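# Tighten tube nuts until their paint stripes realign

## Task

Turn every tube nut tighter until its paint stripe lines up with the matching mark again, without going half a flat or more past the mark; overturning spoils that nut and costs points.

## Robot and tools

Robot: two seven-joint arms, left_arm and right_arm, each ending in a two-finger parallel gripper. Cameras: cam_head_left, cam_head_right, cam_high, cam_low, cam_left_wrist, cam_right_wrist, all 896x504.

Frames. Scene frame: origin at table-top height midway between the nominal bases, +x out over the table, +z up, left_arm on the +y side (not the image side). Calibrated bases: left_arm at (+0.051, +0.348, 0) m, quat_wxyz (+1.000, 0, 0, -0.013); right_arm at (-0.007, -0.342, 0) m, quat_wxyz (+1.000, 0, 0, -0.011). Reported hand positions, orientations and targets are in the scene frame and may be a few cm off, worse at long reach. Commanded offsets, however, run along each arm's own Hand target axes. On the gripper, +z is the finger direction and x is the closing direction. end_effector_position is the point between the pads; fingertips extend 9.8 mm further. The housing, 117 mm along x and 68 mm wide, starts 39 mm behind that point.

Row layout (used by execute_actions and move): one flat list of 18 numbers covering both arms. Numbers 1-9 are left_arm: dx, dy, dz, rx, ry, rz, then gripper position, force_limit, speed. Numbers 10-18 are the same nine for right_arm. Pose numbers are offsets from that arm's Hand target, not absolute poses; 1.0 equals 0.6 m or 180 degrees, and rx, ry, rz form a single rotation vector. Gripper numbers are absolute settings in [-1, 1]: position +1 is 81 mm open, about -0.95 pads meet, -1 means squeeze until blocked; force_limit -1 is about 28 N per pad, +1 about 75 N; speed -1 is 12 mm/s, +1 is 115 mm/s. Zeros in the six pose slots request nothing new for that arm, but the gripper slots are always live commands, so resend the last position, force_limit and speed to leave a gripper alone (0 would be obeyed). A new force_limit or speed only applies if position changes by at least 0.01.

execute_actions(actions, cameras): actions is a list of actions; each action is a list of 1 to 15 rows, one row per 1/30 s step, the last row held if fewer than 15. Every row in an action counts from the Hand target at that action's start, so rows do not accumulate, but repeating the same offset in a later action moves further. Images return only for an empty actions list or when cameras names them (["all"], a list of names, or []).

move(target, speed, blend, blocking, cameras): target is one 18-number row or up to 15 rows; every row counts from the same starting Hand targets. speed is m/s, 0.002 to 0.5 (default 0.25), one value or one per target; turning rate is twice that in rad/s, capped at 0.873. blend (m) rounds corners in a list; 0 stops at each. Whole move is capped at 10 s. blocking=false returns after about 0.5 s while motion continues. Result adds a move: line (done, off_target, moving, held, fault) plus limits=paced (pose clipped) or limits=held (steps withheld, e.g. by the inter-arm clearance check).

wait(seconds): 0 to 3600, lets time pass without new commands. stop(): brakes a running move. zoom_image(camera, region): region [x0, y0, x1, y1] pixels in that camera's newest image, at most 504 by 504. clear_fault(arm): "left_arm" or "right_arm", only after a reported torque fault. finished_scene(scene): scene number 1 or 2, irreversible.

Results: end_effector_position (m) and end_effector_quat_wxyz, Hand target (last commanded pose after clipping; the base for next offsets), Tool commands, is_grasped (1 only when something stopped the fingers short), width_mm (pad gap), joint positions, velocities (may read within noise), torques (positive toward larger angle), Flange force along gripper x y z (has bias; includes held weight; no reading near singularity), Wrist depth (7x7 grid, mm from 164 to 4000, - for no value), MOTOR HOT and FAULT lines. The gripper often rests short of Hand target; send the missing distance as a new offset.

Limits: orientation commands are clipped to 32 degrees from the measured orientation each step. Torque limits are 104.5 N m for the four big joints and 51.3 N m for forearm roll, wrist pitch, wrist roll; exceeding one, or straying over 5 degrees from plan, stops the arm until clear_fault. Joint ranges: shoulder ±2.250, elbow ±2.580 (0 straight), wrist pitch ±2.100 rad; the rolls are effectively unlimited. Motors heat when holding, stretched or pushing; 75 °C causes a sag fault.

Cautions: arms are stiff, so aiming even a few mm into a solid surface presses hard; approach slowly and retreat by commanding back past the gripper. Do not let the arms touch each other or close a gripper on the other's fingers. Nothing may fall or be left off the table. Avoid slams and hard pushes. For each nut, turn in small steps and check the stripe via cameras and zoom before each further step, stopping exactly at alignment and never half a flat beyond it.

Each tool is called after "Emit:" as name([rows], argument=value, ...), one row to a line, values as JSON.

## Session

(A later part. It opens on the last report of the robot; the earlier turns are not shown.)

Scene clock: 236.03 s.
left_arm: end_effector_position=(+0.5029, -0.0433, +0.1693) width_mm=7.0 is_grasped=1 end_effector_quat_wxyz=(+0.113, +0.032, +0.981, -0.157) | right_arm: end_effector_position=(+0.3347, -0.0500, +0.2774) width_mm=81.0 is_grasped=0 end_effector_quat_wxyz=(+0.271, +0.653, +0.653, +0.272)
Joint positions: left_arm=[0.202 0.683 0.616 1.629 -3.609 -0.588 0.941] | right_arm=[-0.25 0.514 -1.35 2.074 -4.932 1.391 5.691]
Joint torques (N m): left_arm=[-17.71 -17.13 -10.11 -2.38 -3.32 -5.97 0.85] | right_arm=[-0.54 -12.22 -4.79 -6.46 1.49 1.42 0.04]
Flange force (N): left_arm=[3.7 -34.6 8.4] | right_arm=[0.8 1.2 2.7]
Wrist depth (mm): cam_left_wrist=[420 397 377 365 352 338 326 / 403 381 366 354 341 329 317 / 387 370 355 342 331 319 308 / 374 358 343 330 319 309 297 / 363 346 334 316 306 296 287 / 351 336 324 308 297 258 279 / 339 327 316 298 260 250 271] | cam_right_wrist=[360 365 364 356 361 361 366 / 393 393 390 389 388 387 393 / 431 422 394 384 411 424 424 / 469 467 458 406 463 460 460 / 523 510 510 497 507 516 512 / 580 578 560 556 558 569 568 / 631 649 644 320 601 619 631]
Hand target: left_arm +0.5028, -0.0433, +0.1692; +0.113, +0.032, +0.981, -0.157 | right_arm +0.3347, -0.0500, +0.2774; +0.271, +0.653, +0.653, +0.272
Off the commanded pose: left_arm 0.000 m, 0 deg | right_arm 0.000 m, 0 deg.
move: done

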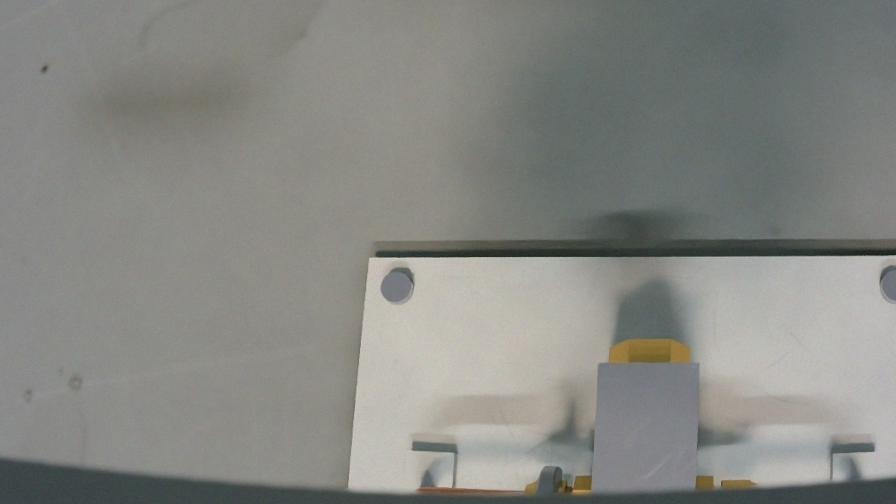

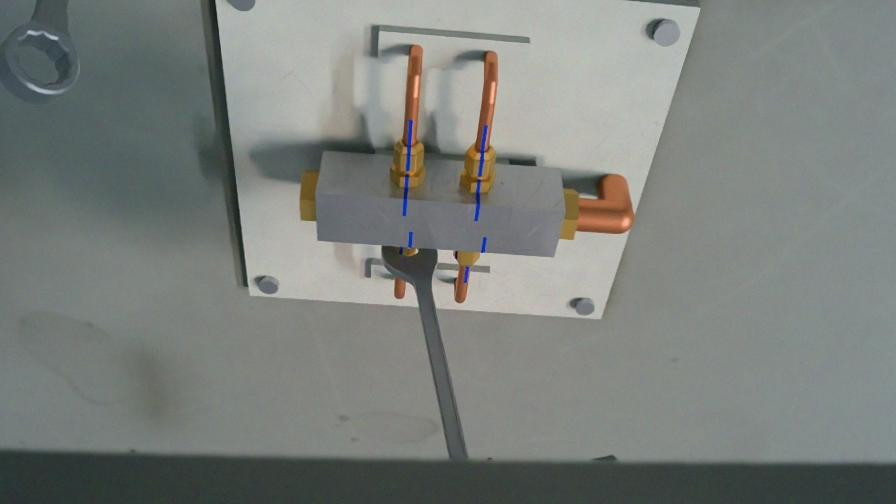

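Emit:
move([
  [0,0.02047,0.0002,0.02694,0,-0.00672,-1,1,-0.3,0,0,0,0,0,0,1,1,1],
  [0.0004,0.0409,0.0015,0.05389,0,-0.01344,-1,1,-0.3,0,0,0,0,0,0,1,1,1],
], speed=0.1, blend=0.001, cameras=["cam_left_wrist","cam_right_wrist"])

Emit:
zoom_image(camera="cam_right_wrist", region=[370, 225, 450, 305])

Scene clock: 239.37 s.
left_arm: end_effector_position=(+0.5052, -0.0203, +0.1609) width_mm=7.0 is_grasped=1 end_effector_quat_wxyz=(+0.106, +0.021, +0.964, -0.242) | right_arm: end_effector_position=(+0.3347, -0.0500, +0.2774) width_mm=81.0 is_grasped=0 end_effector_quat_wxyz=(+0.271, +0.653, +0.653, +0.272)
Joint positions: left_arm=[-0.032 0.716 0.761 1.778 -3.553 -0.379 0.817] | right_arm=[-0.25 0.514 -1.35 2.074 -4.932 1.391 5.691]
Joint torques (N m): left_arm=[-20.63 -10.82 -14.52 -1.22 -2.78 -5.73 1.04] | right_arm=[-0.55 -12.25 -4.86 -6.48 1.48 1.41 0.06]
Flange force (N): left_arm=[7.0 -42.2 4.2] | right_arm=[0.9 1.1 2.9]
Wrist depth (mm): cam_left_wrist=[478 449 426 410 393 378 366 / 445 420 403 388 375 360 349 / 417 397 382 368 357 344 331 / 394 377 364 351 342 329 317 / 374 360 348 329 320 309 298 / 356 345 333 315 304 265 285 / 339 328 317 301 261 252 274] | cam_right_wrist=[360 365 364 357 362 361 365 / 392 392 390 390 388 388 393 / 430 423 393 385 410 424 423 / 467 467 459 407 461 461 459 / 525 511 507 507 505 516 513 / 578 579 562 559 558 567 567 / 633 644 645 625 263 263 616]
Hand target: left_arm +0.5052, -0.0203, +0.1609; +0.106, +0.021, +0.964, -0.242 | right_arm +0.3347, -0.0500, +0.2774; +0.271, +0.653, +0.653, +0.272
Off the commanded pose: left_arm 0.000 m, 0 deg | right_arm 0.000 m, 0 deg.
move: done

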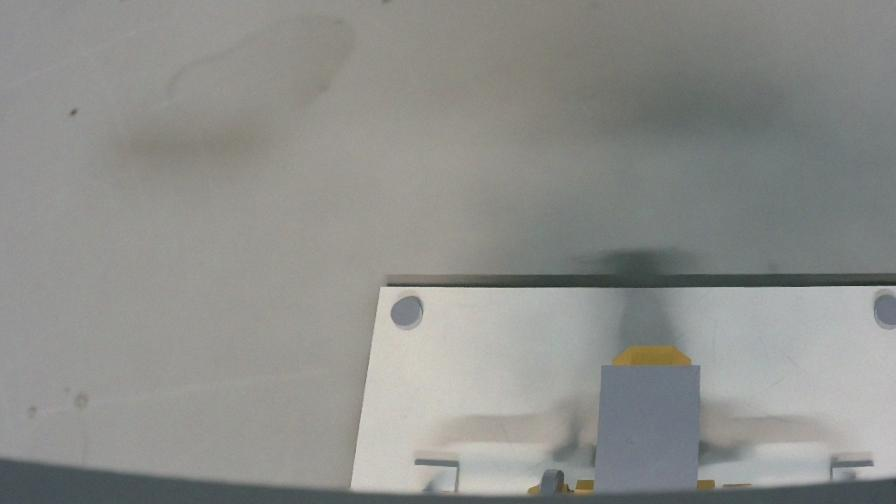

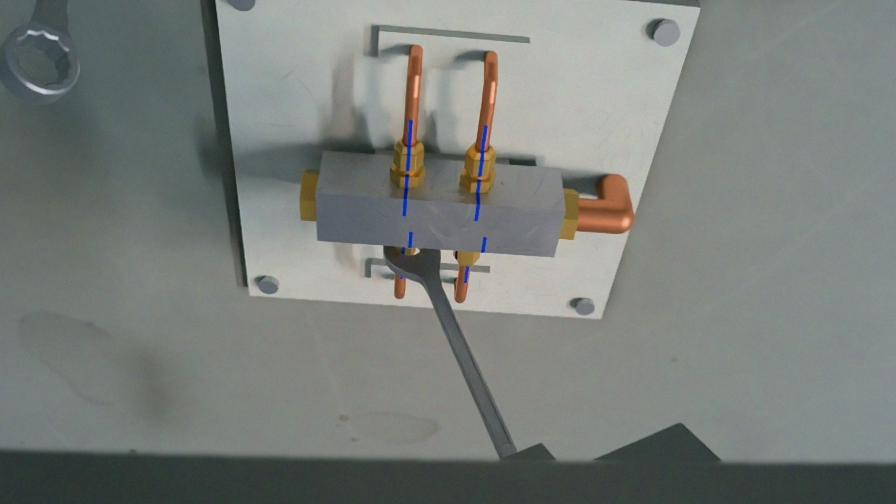

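Scaled by 6.300 from the camera's image (finer frame: 1280x720).

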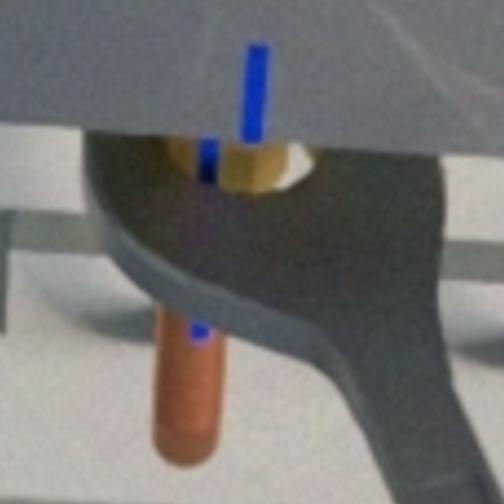

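Emit:
move([
  [0,0.02047,0.0001,0.02694,0,-0.00672,-1,1,-0.3,0,0,0,0,0,0,1,1,1],
  [0.0003,0.03885,0.0012,0.0512,0,-0.01277,-1,1,-0.3,0,0,0,0,0,0,1,1,1],
], speed=0.08, blend=0.001, cameras=["cam_left_wrist","cam_right_wrist"])

Emit:
zoom_image(camera="cam_right_wrist", region=[370, 225, 450, 305])

Scene clock: 241.20 s.
left_arm: end_effector_position=(+0.5073, -0.0001, +0.1495) width_mm=7.0 is_grasped=1 end_effector_quat_wxyz=(+0.099, +0.010, +0.942, -0.320) | right_arm: end_effector_position=(+0.3347, -0.0500, +0.2774) width_mm=81.0 is_grasped=0 end_effector_quat_wxyz=(+0.271, +0.653, +0.653, +0.272)
Joint positions: left_arm=[-0.249 0.827 0.911 1.886 -3.551 -0.22 0.704] | right_arm=[-0.25 0.514 -1.35 2.074 -4.932 1.391 5.691]
Joint torques (N m): left_arm=[-18.82 -4.23 -17.89 -0.45 -1.75 -5.57 1.24] | right_arm=[-0.56 -12.23 -4.84 -6.45 1.48 1.43 0.06]
Flange force (N): left_arm=[8.0 -49.0 -10.0] | right_arm=[0.8 1.2 2.9]
Wrist depth (mm): cam_left_wrist=[558 521 488 465 451 434 419 / 508 469 451 431 416 402 388 / 458 431 413 402 388 375 360 / 420 400 386 373 361 351 338 / 389 374 363 344 332 328 315 / 363 350 342 326 310 282 295 / 339 330 321 308 259 255 277] | cam_right_wrist=[360 366 363 356 362 362 367 / 393 393 391 390 388 387 392 / 431 422 394 383 410 424 423 / 469 467 459 407 462 461 459 / 524 511 511 496 507 514 512 / 580 578 561 559 558 541 551 / 633 646 645 626 323 263 257]
Hand target: left_arm +0.5073, +0.0000, +0.1495; +0.099, +0.010, +0.942, -0.320 | right_arm +0.3347, -0.0500, +0.2774; +0.271, +0.653, +0.653, +0.272
Off the commanded pose: left_arm 0.000 m, 0 deg | right_arm 0.000 m, 0 deg.
move: done

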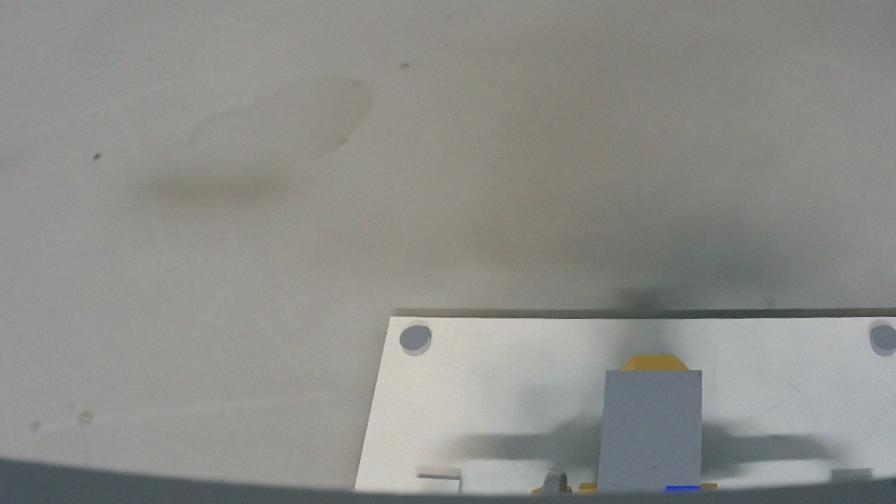

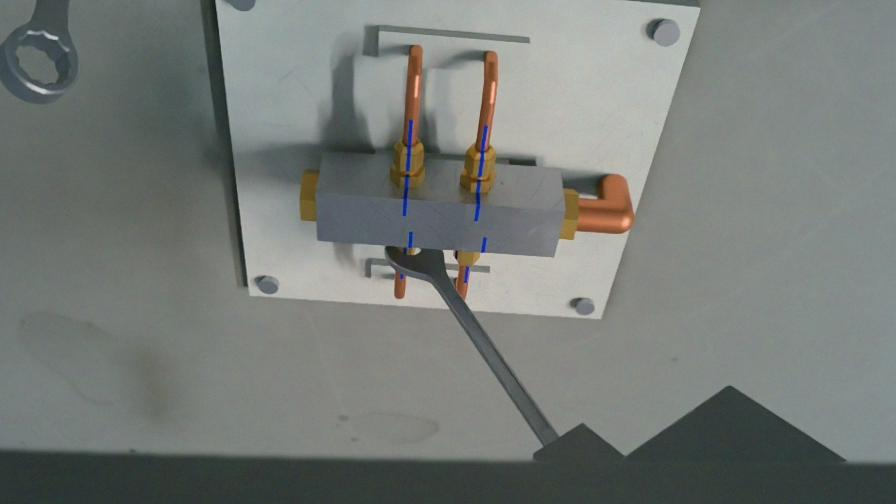

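Scaled by 6.300 from the camera's image (finer frame: 1280x720).

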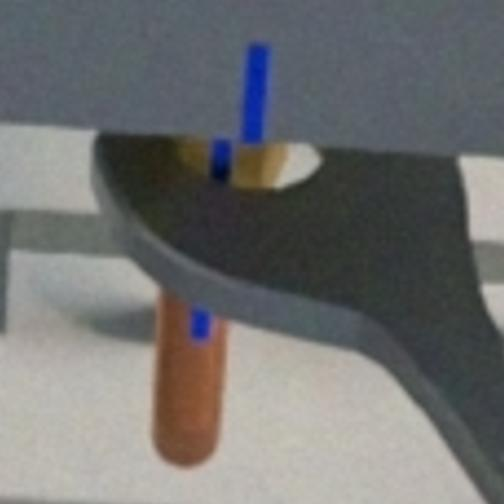

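Emit:
move(target=[-0.0002,0.0102,-0.0009,0.01347,0,-0.00336,-1,1,-0.3,0,0,0,0,0,0,1,1,1], speed=0.08, cameras=["cam_right_wrist"])

Emit:
zoom_image(camera="cam_right_wrist", region=[370, 225, 450, 305])

Scene clock: 242.83 s.
left_arm: end_effector_position=(+0.5078, +0.0051, +0.1463) width_mm=7.0 is_grasped=1 end_effector_quat_wxyz=(+0.098, +0.007, +0.935, -0.341) | right_arm: end_effector_position=(+0.3347, -0.0500, +0.2774) width_mm=81.0 is_grasped=0 end_effector_quat_wxyz=(+0.271, +0.653, +0.653, +0.272)
Joint positions: left_arm=[-0.301 0.868 0.948 1.909 -3.559 -0.188 0.676] | right_arm=[-0.25 0.514 -1.35 2.074 -4.932 1.391 5.691]
Joint torques (N m): left_arm=[-21.32 -6.65 -18.75 -1.84 -1.57 -5.47 1.13] | right_arm=[-0.61 -12.22 -4.82 -6.45 1.49 1.43 0.07]
Flange force (N): left_arm=[9.2 -51.4 -1.0] | right_arm=[0.6 1.3 2.8]
Wrist depth (mm): cam_left_wrist=[589 545 510 488 468 452 440 / 524 490 465 447 432 415 405 / 471 441 426 411 398 385 371 / 429 409 393 380 368 356 345 / 395 378 369 358 343 333 321 / 366 353 347 330 315 298 298 / 339 331 321 309 260 256 279] | cam_right_wrist=[361 366 363 357 361 362 367 / 393 391 391 388 388 388 393 / 431 422 393 385 410 424 423 / 469 467 457 406 461 461 460 / 523 512 510 498 507 515 512 / 582 578 562 559 557 540 539 / 631 649 644 641 328 263 260]
Hand target: left_arm +0.5079, +0.0051, +0.1462; +0.098, +0.007, +0.935, -0.341 | right_arm +0.3347, -0.0500, +0.2774; +0.271, +0.653, +0.653, +0.272
Off the commanded pose: left_arm 0.000 m, 0 deg | right_arm 0.000 m, 0 deg.
move: done

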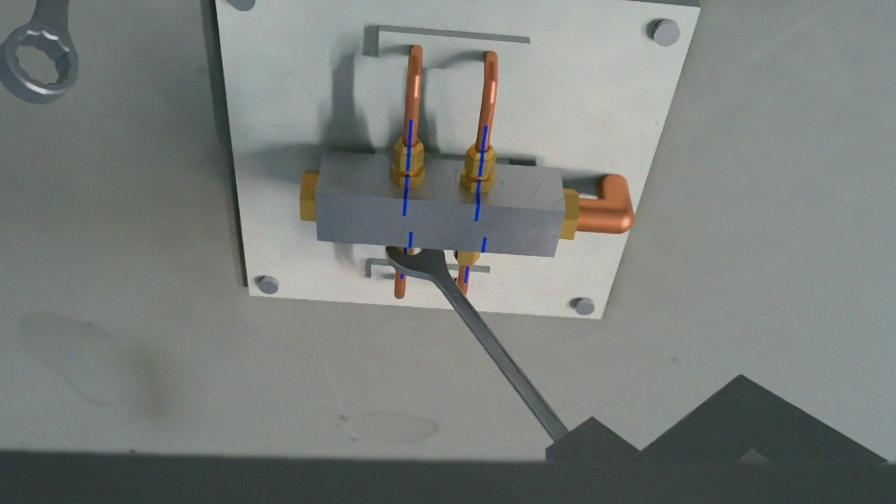

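Scaled by 6.300 from the camera's image (finer frame: 1280x720).

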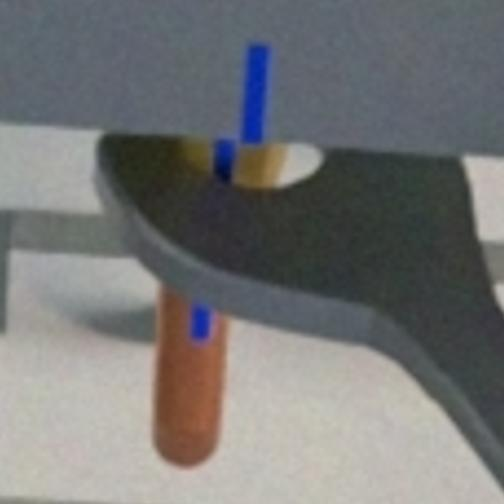

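Emit:
move(target=[0,-0.0143,0,-0.01886,0,0.0047,-1,1,-0.3,0,0,0,0,0,0,1,1,1], speed=0.06)

Emit:
move([
  [-0.0064,0.0044,-0.0255,0,0,0,-1,1,-0.3,0,0,0,0,0,0,1,1,1],
  [-0.0194,-0.0348,-0.0778,0,0,0,-1,1,-0.3,0,0,0,0,0,0,1,1,1],
], speed=0.06, cameras=["cam_left_wrist","cam_right_wrist"])

Emit:
zoom_image(camera="cam_right_wrist", region=[375, 225, 435, 285])

Scene clock: 244.43 s.
left_arm: end_effector_position=(+0.5072, -0.0014, +0.1517) width_mm=7.0 is_grasped=1 end_effector_quat_wxyz=(+0.100, +0.011, +0.945, -0.312) | right_arm: end_effector_position=(+0.3347, -0.0500, +0.2774) width_mm=81.0 is_grasped=0 end_effector_quat_wxyz=(+0.271, +0.653, +0.653, +0.272)
Joint positions: left_arm=[-0.23 0.811 0.899 1.877 -3.547 -0.237 0.714] | right_arm=[-0.25 0.514 -1.35 2.074 -4.932 1.391 5.691]
Joint torques (N m): left_arm=[-1.02 -15.92 6.79 -5.1 -0.23 0.96 0.31] | right_arm=[-0.56 -12.24 -4.83 -6.46 1.47 1.43 0.04]
Flange force (N): left_arm=[0.5 -3.7 2.7] | right_arm=[0.8 1.2 2.9]
Wrist depth (mm): cam_left_wrist=[541 508 477 457 439 424 411 / 490 460 441 422 409 392 379 / 446 423 407 395 381 368 354 / 413 394 381 369 357 346 334 / 383 370 359 339 328 319 310 / 358 347 338 320 308 268 292 / 336 328 318 302 260 252 276] | cam_right_wrist=[360 365 363 357 361 362 366 / 394 392 391 389 389 387 393 / 430 423 393 385 411 426 423 / 468 466 459 409 462 461 460 / 522 512 511 496 507 514 514 / 581 576 561 561 557 542 555 / 633 649 645 639 325 264 262]
Hand target: left_arm +0.5072, -0.0014, +0.1517; +0.100, +0.011, +0.945, -0.312 | right_arm +0.3347, -0.0500, +0.2774; +0.271, +0.653, +0.653, +0.272
Off the commanded pose: left_arm 0.000 m, 0 deg | right_arm 0.000 m, 0 deg.
move: done

Scene clock: 245.83 s.
left_arm: end_effector_position=(+0.5083, +0.0099, +0.2029) width_mm=7.0 is_grasped=1 end_effector_quat_wxyz=(+0.100, +0.011, +0.945, -0.312) | right_arm: end_effector_position=(+0.3347, -0.0500, +0.2774) width_mm=81.0 is_grasped=0 end_effector_quat_wxyz=(+0.271, +0.653, +0.653, +0.272)
Joint positions: left_arm=[-0.325 0.744 1.021 1.841 -3.502 -0.374 0.699] | right_arm=[-0.25 0.514 -1.35 2.074 -4.932 1.391 5.691]
Joint torques (N m): left_arm=[-0.17 -15.39 8.65 -7.23 0.18 1.99 0.42] | right_arm=[-0.57 -12.24 -4.8 -6.51 1.47 1.43 0.06]
Flange force (N): left_arm=[0.1 -0.9 3.3] | right_arm=[0.6 1.1 2.9]
Wrist depth (mm): cam_left_wrist=[640 594 559 537 515 502 485 / 578 545 518 498 479 464 450 / 535 502 479 463 448 433 420 / 486 467 451 436 421 406 395 / 452 440 428 414 400 383 371 / 424 410 400 385 372 351 344 / 394 386 378 361 351 327 326] | cam_right_wrist=[361 365 364 357 361 361 367 / 393 392 391 389 388 387 393 / 431 422 394 385 410 424 422 / 469 466 459 429 461 462 460 / 525 511 509 486 507 515 513 / 579 578 563 560 555 569 564 / 633 644 642 639 621 636 634]
Hand target: left_arm +0.5083, +0.0099, +0.2029; +0.100, +0.011, +0.945, -0.312 | right_arm +0.3347, -0.0500, +0.2774; +0.271, +0.653, +0.653, +0.272
Off the commanded pose: left_arm 0.000 m, 0 deg | right_arm 0.000 m, 0 deg.
move: done

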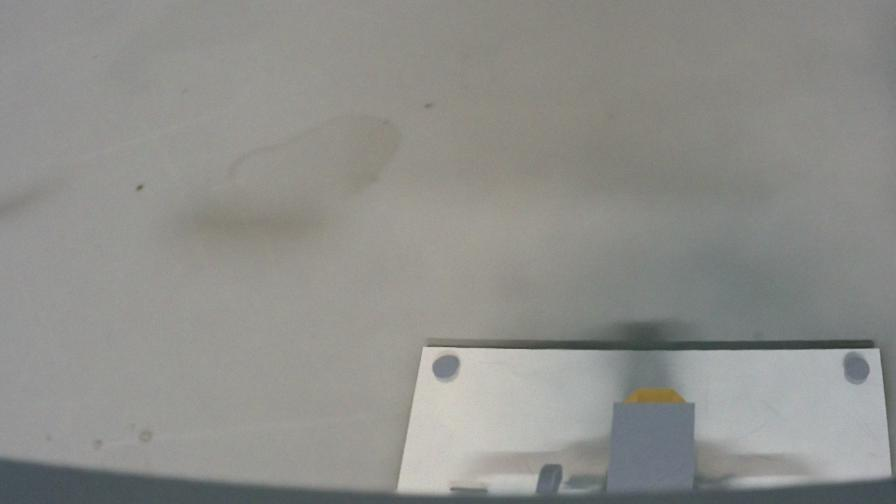

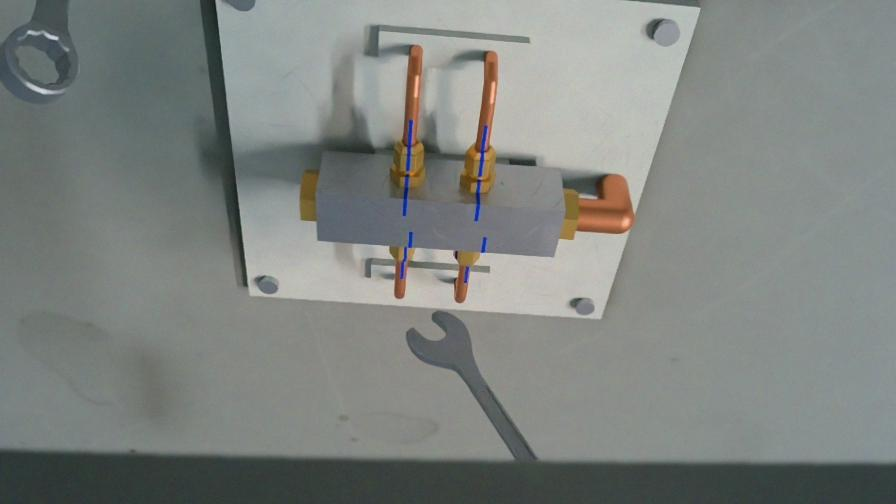

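Scaled by 8.400 from the camera's image (finer frame: 1280x720).

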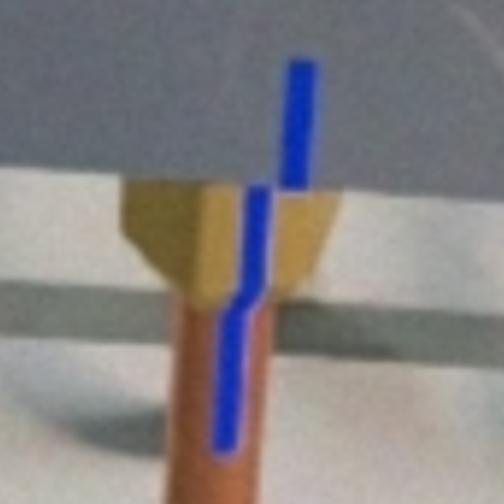

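Emit:
zoom_image(camera="cam_right_wrist", region=[435, 230, 505, 300])

Scaled by 7.200 from the camera's image (finer frame: 1280x720).

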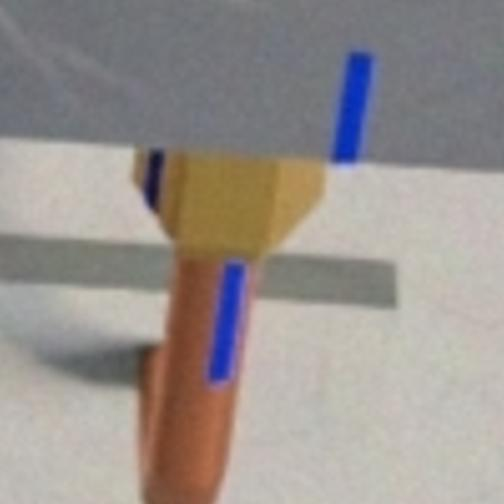

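Emit:
move(target=[0.0055,-0.023,0.0232,-0.1186,0,0.0296,-1,1,-0.3,0,0,0,0,0,0,1,1,1], speed=0.1, cameras=["cam_left_wrist","cam_right_wrist"])

Emit:
zoom_image(camera="cam_right_wrist", region=[430, 220, 540, 330])

Emit:
zoom_image(camera="cam_left_wrist", region=[480, 360, 620, 490])

Scene clock: 250.17 s.
left_arm: end_effector_position=(+0.5065, -0.0096, +0.1994) width_mm=7.0 is_grasped=1 end_effector_quat_wxyz=(+0.115, +0.036, +0.985, -0.127) | right_arm: end_effector_position=(+0.3347, -0.0500, +0.2774) width_mm=81.0 is_grasped=0 end_effector_quat_wxyz=(+0.271, +0.653, +0.653, +0.272)
Joint positions: left_arm=[0.116 0.634 0.701 1.618 -3.647 -0.717 0.933] | right_arm=[-0.25 0.514 -1.35 2.074 -4.932 1.391 5.691]
Joint torques (N m): left_arm=[0.07 -18.4 6.08 -8.49 -0.29 1.31 0.41] | right_arm=[-0.58 -12.21 -4.81 -6.48 1.47 1.44 0.06]
Flange force (N): left_arm=[-0.5 -0.3 0.6] | right_arm=[0.6 1.2 2.8]
Wrist depth (mm): cam_left_wrist=[441 416 396 384 368 356 342 / 423 403 386 375 360 347 334 / 412 391 377 357 348 334 322 / 402 383 366 350 341 321 316 / 390 373 361 341 331 289 309 / 380 365 353 333 322 286 297 / 369 356 345 325 291 279 292] | cam_right_wrist=[360 365 363 357 362 362 367 / 393 392 391 389 389 387 393 / 432 422 394 384 410 424 422 / 468 468 458 430 462 461 459 / 524 512 510 508 505 516 514 / 579 578 561 560 555 569 567 / 632 647 646 642 620 636 632]
Hand target: left_arm +0.5065, -0.0096, +0.1994; +0.115, +0.036, +0.985, -0.127 | right_arm +0.3347, -0.0500, +0.2774; +0.271, +0.653, +0.653, +0.272
Off the commanded pose: left_arm 0.000 m, 0 deg | right_arm 0.000 m, 0 deg.
move: done

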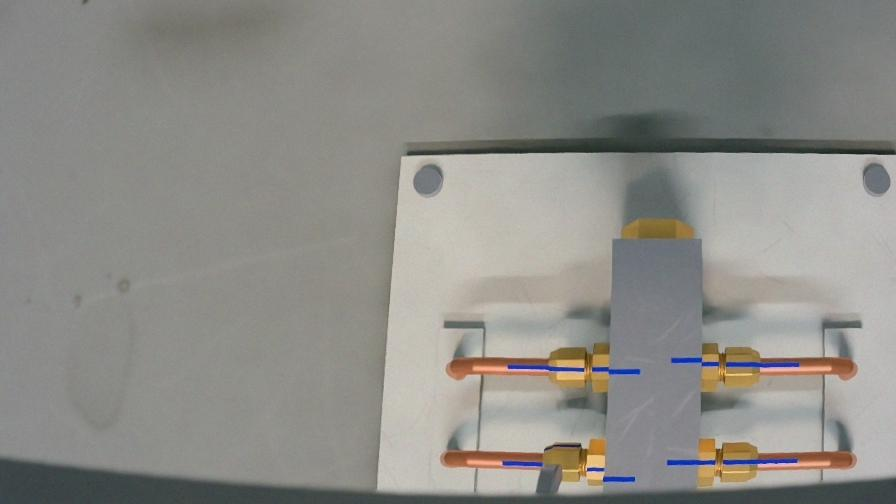

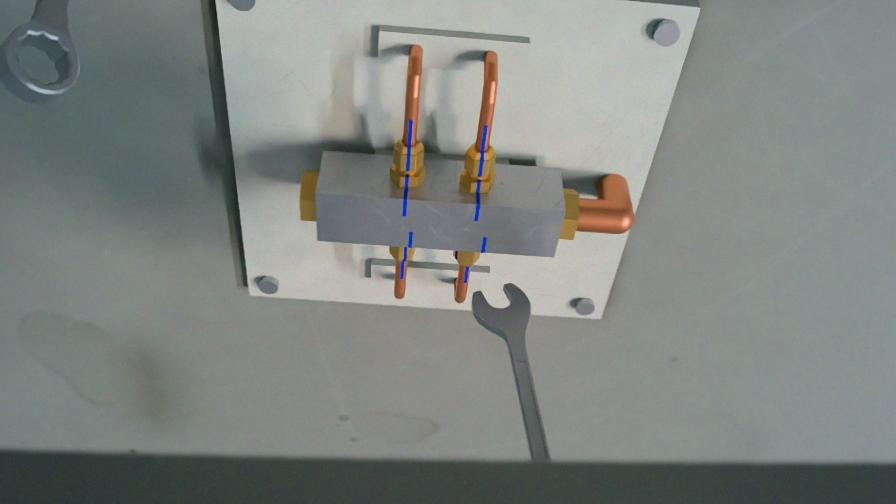

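Scaled by 4.582 from the camera's image (finer frame: 1280x720).

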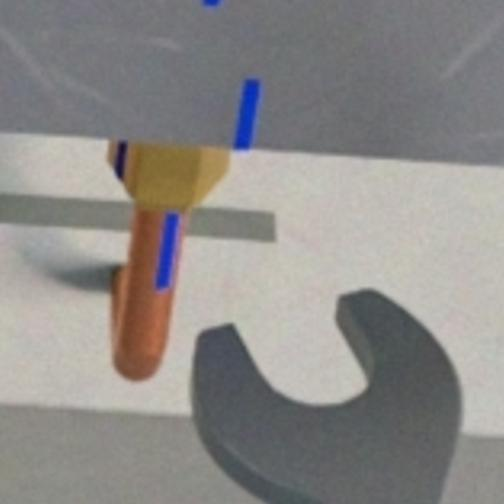

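Scaled by 3.600 from the camera's image (finer frame: 1280x720).

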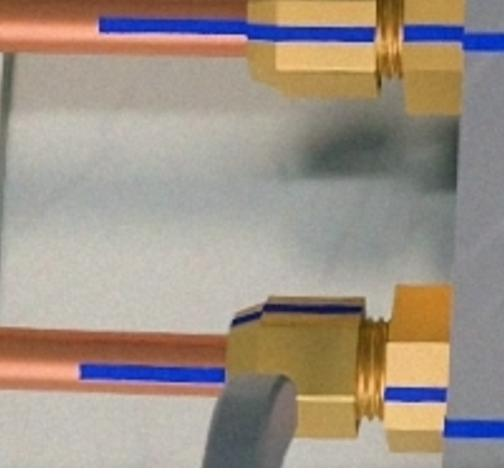

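Emit:
move(target=[0.0065,0.0052,0.021,0.0081,0,-0.002,-1,1,-0.3,0,0,0,0,0,0,1,1,1], speed=0.06, cameras=["cam_right_wrist","cam_left_wrist"])

Emit:
zoom_image(camera="cam_right_wrist", region=[435, 225, 515, 305])

Scene clock: 252.37 s.
left_arm: end_effector_position=(+0.5057, -0.0097, +0.1859) width_mm=7.0 is_grasped=1 end_effector_quat_wxyz=(+0.114, +0.035, +0.983, -0.140) | right_arm: end_effector_position=(+0.3347, -0.0500, +0.2774) width_mm=81.0 is_grasped=0 end_effector_quat_wxyz=(+0.271, +0.653, +0.653, +0.272)
Joint positions: left_arm=[0.102 0.648 0.698 1.654 -3.651 -0.654 0.935] | right_arm=[-0.25 0.514 -1.35 2.074 -4.932 1.391 5.691]
Joint torques (N m): left_arm=[-0.2 -18.37 6.19 -8.28 -0.22 1.36 0.41] | right_arm=[-0.6 -12.25 -4.8 -6.5 1.48 1.42 0.08]
Flange force (N): left_arm=[0.0 -0.9 1.4] | right_arm=[0.6 1.1 2.9]
Wrist depth (mm): cam_left_wrist=[428 406 386 374 361 347 336 / 411 393 377 365 351 338 327 / 399 381 367 348 338 326 314 / 389 370 357 339 328 312 305 / 376 361 347 331 321 283 299 / 367 352 342 317 287 274 287 / 354 342 331 312 276 264 279] | cam_right_wrist=[360 365 363 358 362 361 367 / 393 392 391 389 388 387 394 / 431 422 393 384 409 426 424 / 468 467 460 403 462 460 459 / 523 511 510 507 505 515 513 / 578 579 562 558 557 569 568 / 635 646 644 641 621 632 633]
Hand target: left_arm +0.5057, -0.0097, +0.1859; +0.114, +0.035, +0.983, -0.140 | right_arm +0.3347, -0.0500, +0.2774; +0.271, +0.653, +0.653, +0.272
Off the commanded pose: left_arm 0.000 m, 0 deg | right_arm 0.000 m, 0 deg.
move: done
Images, in order (width x height): cam_left_wrist 896x504, cam_right_wrist 896x504.

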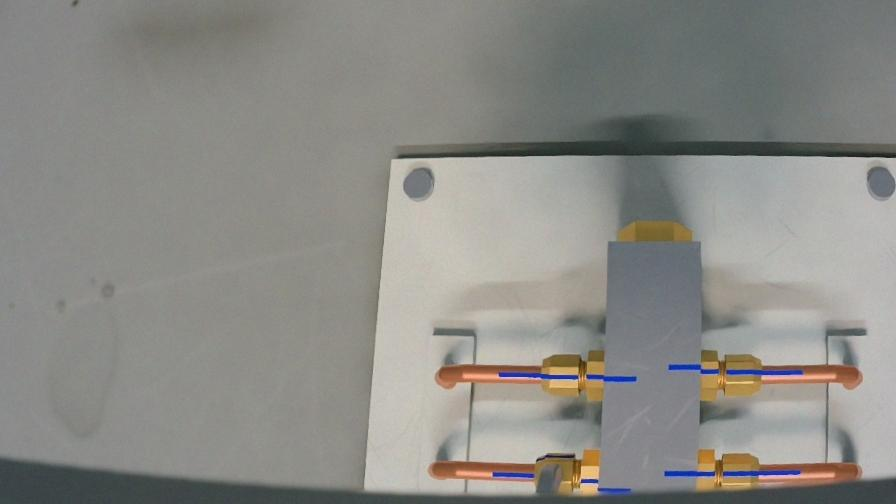

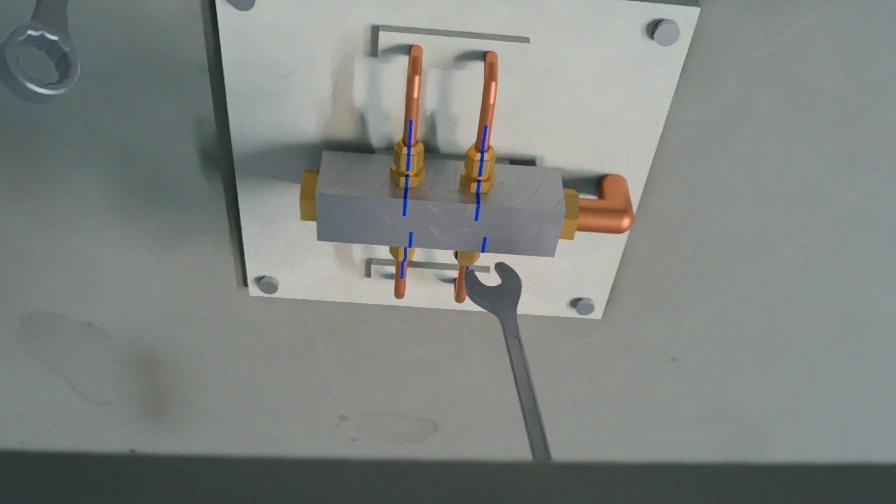

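Scaled by 6.300 from the camera's image (finer frame: 1280x720).

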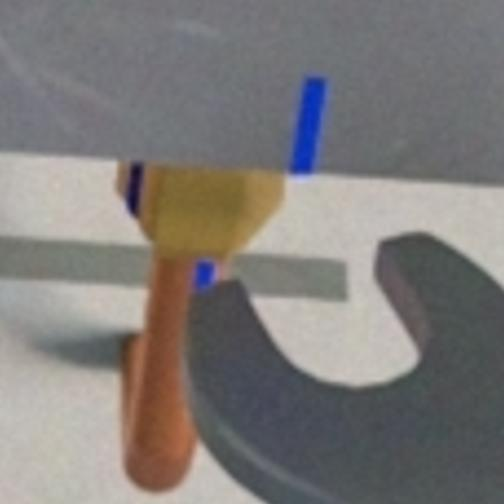

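Emit:
move(target=[0.0033,0.0009,0.0131,0.0054,0,-0.00134,-1,1,-0.3,0,0,0,0,0,0,1,1,1], speed=0.05, cameras=["cam_right_wrist"])

Emit:
zoom_image(camera="cam_right_wrist", region=[435, 225, 515, 305])

Scene clock: 254.13 s.
left_arm: end_effector_position=(+0.5055, -0.0113, +0.1779) width_mm=7.0 is_grasped=1 end_effector_quat_wxyz=(+0.113, +0.033, +0.982, -0.148) | right_arm: end_effector_position=(+0.3347, -0.0500, +0.2774) width_mm=81.0 is_grasped=0 end_effector_quat_wxyz=(+0.271, +0.653, +0.653, +0.272)
Joint positions: left_arm=[0.097 0.66 0.696 1.671 -3.654 -0.616 0.937] | right_arm=[-0.25 0.514 -1.35 2.074 -4.932 1.391 5.691]
Joint torques (N m): left_arm=[-0.15 -18.45 6.22 -8.18 -0.26 1.4 0.41] | right_arm=[-0.52 -12.25 -4.82 -6.45 1.5 1.43 0.06]
Flange force (N): left_arm=[0.1 -0.7 1.3] | right_arm=[1.0 1.1 2.8]
Wrist depth (mm): cam_left_wrist=[424 401 382 369 356 343 332 / 406 385 372 359 346 333 322 / 394 375 361 342 332 319 309 / 381 364 350 333 322 307 300 / 370 353 341 322 313 297 293 / 359 344 331 310 280 263 281 / 348 334 323 304 266 256 273] | cam_right_wrist=[361 365 363 357 362 362 366 / 393 392 391 389 388 388 393 / 431 422 394 384 409 424 423 / 469 468 459 403 462 462 459 / 525 512 508 508 505 514 514 / 580 578 559 560 558 569 566 / 633 646 644 641 619 619 633]
Hand target: left_arm +0.5055, -0.0113, +0.1779; +0.113, +0.033, +0.982, -0.148 | right_arm +0.3347, -0.0500, +0.2774; +0.271, +0.653, +0.653, +0.272
Off the commanded pose: left_arm 0.000 m, 0 deg | right_arm 0.000 m, 0 deg.
move: done

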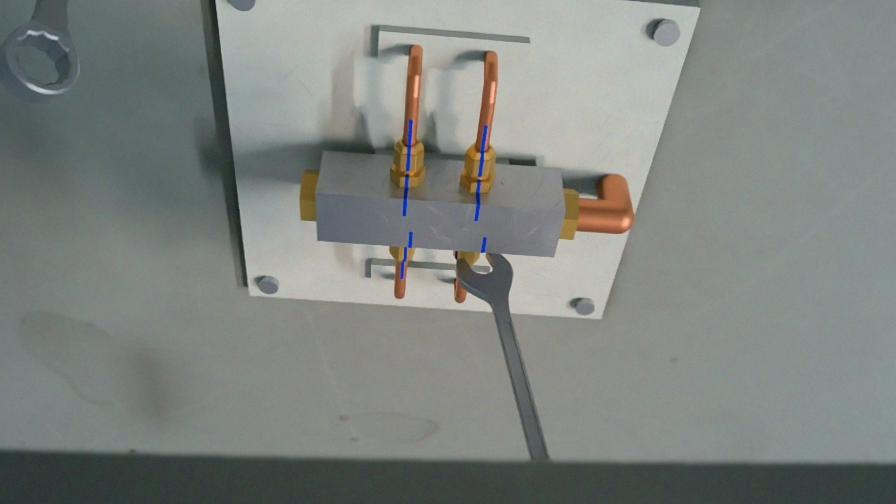

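Scaled by 6.300 from the camera's image (finer frame: 1280x720).

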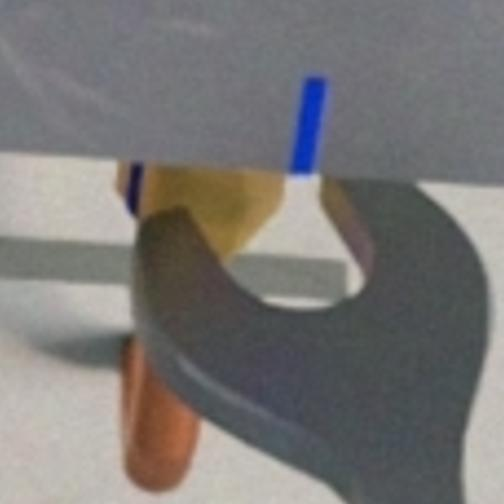

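Emit:
zoom_image(camera="cam_right_wrist", region=[440, 240, 640, 470])

Emit:
wait(seconds=0.1, cameras=["cam_left_wrist","cam_high","cam_head_left","cam_low"])

Emit:
zoom_image(camera="cam_head_left", region=[450, 240, 600, 370])

Emit:
zoom_image(camera="cam_low", region=[340, 190, 480, 310])

Scaled by 2.191 from the camera's image (finer frame: 1280x720).

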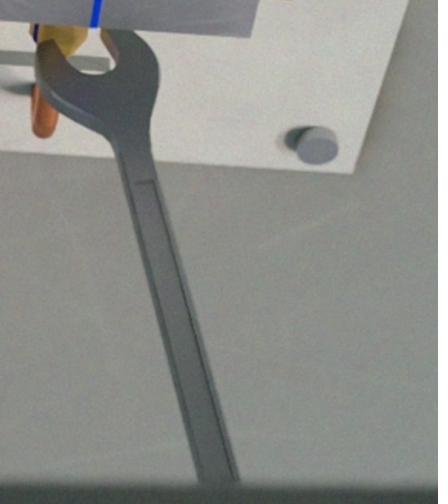

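Scene clock: 256.57 s.
left_arm: end_effector_position=(+0.5055, -0.0113, +0.1779) width_mm=7.0 is_grasped=1 end_effector_quat_wxyz=(+0.113, +0.033, +0.982, -0.148) | right_arm: end_effector_position=(+0.3347, -0.0500, +0.2774) width_mm=81.0 is_grasped=0 end_effector_quat_wxyz=(+0.271, +0.653, +0.653, +0.272)
Joint positions: left_arm=[0.097 0.66 0.696 1.671 -3.654 -0.616 0.937] | right_arm=[-0.25 0.514 -1.35 2.074 -4.932 1.391 5.691]
Joint torques (N m): left_arm=[-0.29 -18.41 6.32 -8.1 -0.25 1.43 0.46] | right_arm=[-0.56 -12.22 -4.81 -6.45 1.49 1.43 0.06]
Flange force (N): left_arm=[0.0 -1.2 1.6] | right_arm=[0.7 1.2 2.8]
Wrist depth (mm): cam_left_wrist=[424 401 382 369 355 342 331 / 406 386 371 358 346 333 321 / 393 374 360 340 332 320 308 / 381 364 350 334 322 307 300 / 370 355 340 322 313 297 293 / 358 345 333 309 280 263 282 / 347 335 324 303 266 257 272] | cam_right_wrist=[360 365 363 357 362 362 366 / 393 392 391 389 388 388 392 / 431 422 394 385 411 424 423 / 470 468 459 402 461 461 459 / 525 512 508 507 505 514 512 / 582 578 563 560 557 568 568 / 636 646 644 641 621 620 632]
Hand target: left_arm +0.5055, -0.0113, +0.1779; +0.113, +0.033, +0.982, -0.148 | right_arm +0.3347, -0.0500, +0.2774; +0.271, +0.653, +0.653, +0.272
Tool commands: left_gripper/position=-1.0 left_gripper/force_limit=+1.0 left_gripper/speed=-0.3 right_gripper/position=+1.0 right_gripper/force_limit=+1.0 right_gripper/speed=+1.0
Off the commanded pose: left_arm 0.000 m, 0 deg | right_arm 0.000 m, 0 deg.
wait: 0.10 s; at rest from the start
Images, in order (width x height): cam_head_left 896x504, cam_high 896x504, cam_low 896x504, cam_left_wrist 896x504.

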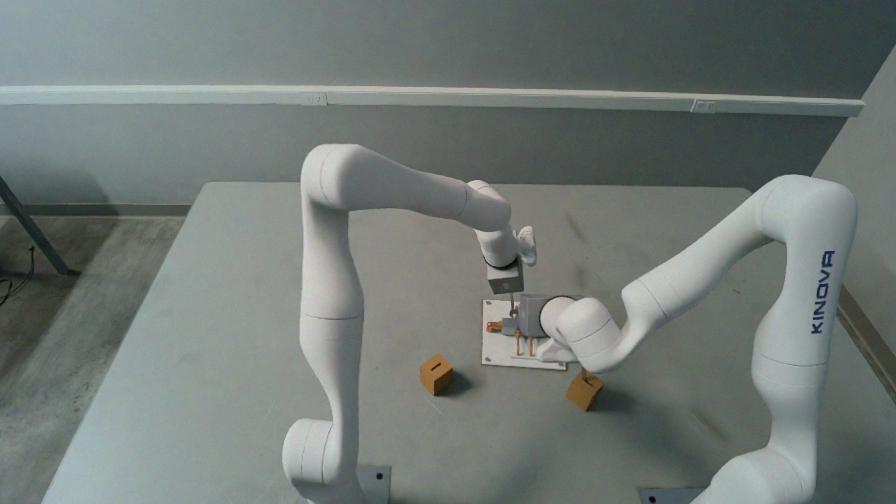

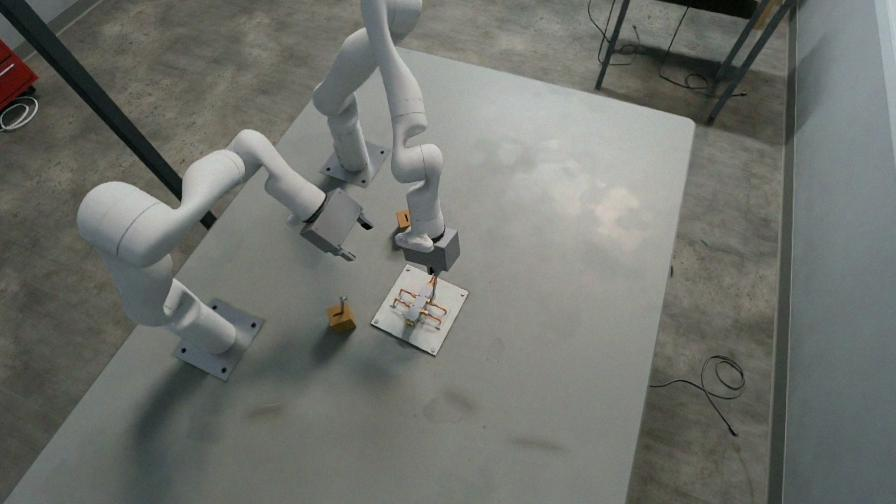

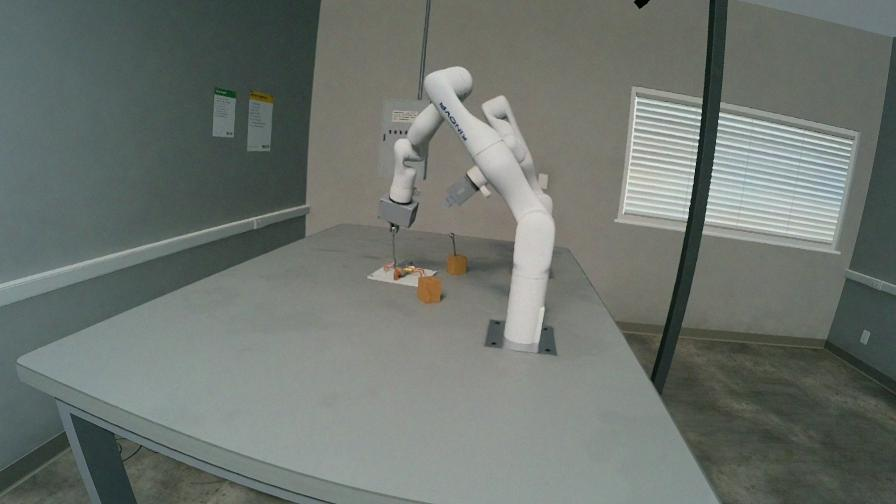

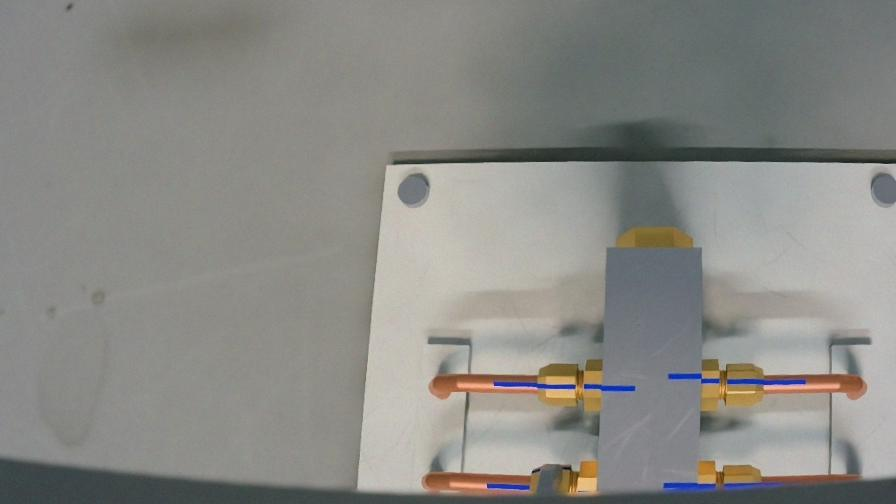

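Scaled by 3.360 from the camera's image (finer frame: 1280x720).

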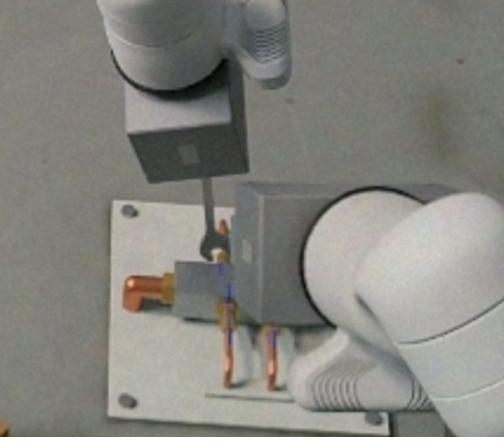

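Scaled by 3.600 from the camera's image (finer frame: 1280x720).

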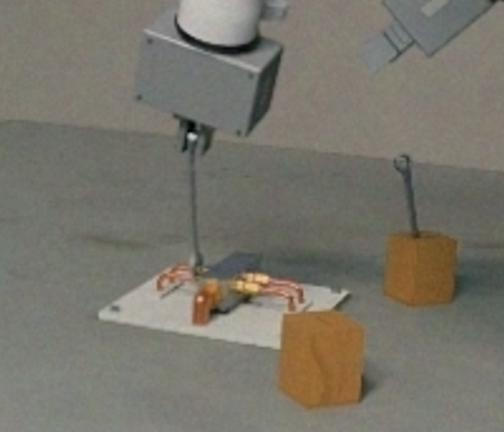

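Emit:
move(target=[0,0,-0.04,0,0,0,-1,1,-0.3,0,0.0942,-0.0942,0,0,0,1,1,1], speed=0.1, cameras=["cam_right_wrist"])

Emit:
zoom_image(camera="cam_right_wrist", region=[420, 220, 660, 480])

Scene clock: 261.90 s.
left_arm: end_effector_position=(+0.5004, -0.0041, +0.2003) width_mm=7.0 is_grasped=1 end_effector_quat_wxyz=(+0.113, +0.033, +0.982, -0.148) | right_arm: end_effector_position=(+0.3344, -0.0501, +0.3573) width_mm=81.0 is_grasped=0 end_effector_quat_wxyz=(+0.271, +0.653, +0.653, +0.272)
Joint positions: left_arm=[0.06 0.618 0.735 1.672 -3.622 -0.66 0.912] | right_arm=[-0.089 0.381 -1.487 1.914 -5.083 1.409 5.95]
Joint torques (N m): left_arm=[-0.21 -17.67 6.21 -8.42 -0.26 1.45 0.4] | right_arm=[-0.57 -10.05 -4.39 -7.94 1.74 0.89 0.06]
Flange force (N): left_arm=[-0.3 -1.1 1.3] | right_arm=[1.4 1.2 2.5]
Wrist depth (mm): cam_left_wrist=[456 430 412 395 381 365 355 / 436 413 396 383 369 356 344 / 421 401 385 366 354 342 330 / 408 388 375 356 344 331 322 / 395 378 367 346 335 320 314 / 383 367 358 334 300 291 301 / 372 358 346 326 290 286 295] | cam_right_wrist=[465 463 455 441 454 453 459 / 499 497 473 442 459 493 491 / 539 536 520 507 524 531 529 / 585 585 572 580 568 578 575 / 639 638 634 634 617 617 627 / 705 702 699 683 275 271 677 / 790 780 778 766 261 241 247]
Hand target: left_arm +0.5004, -0.0041, +0.2003; +0.113, +0.033, +0.982, -0.148 | right_arm +0.3344, -0.0501, +0.3573; +0.271, +0.653, +0.653, +0.272
Off the commanded pose: left_arm 0.000 m, 0 deg | right_arm 0.000 m, 0 deg.
move: done

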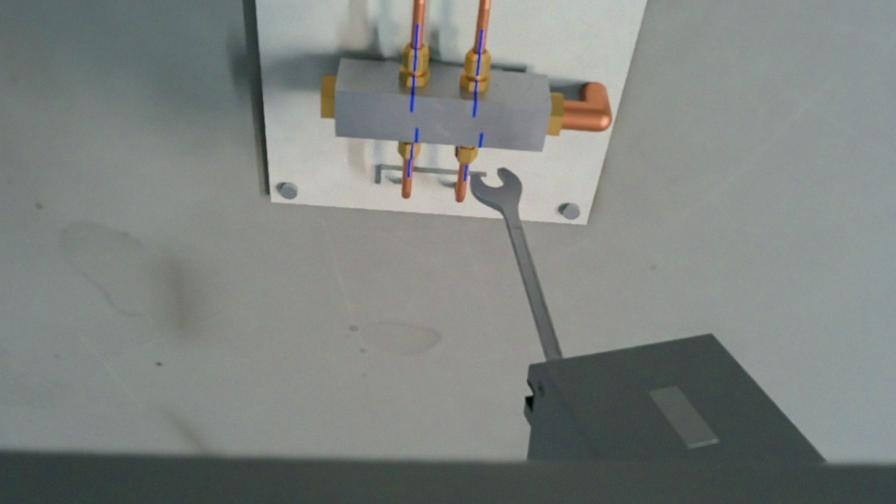

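Scaled by 1.938 from the camera's image (finer frame: 1280x720).

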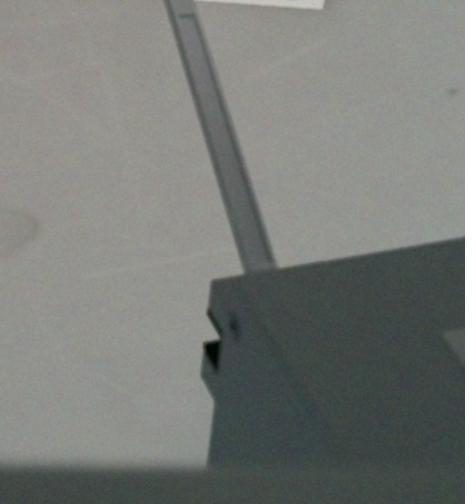

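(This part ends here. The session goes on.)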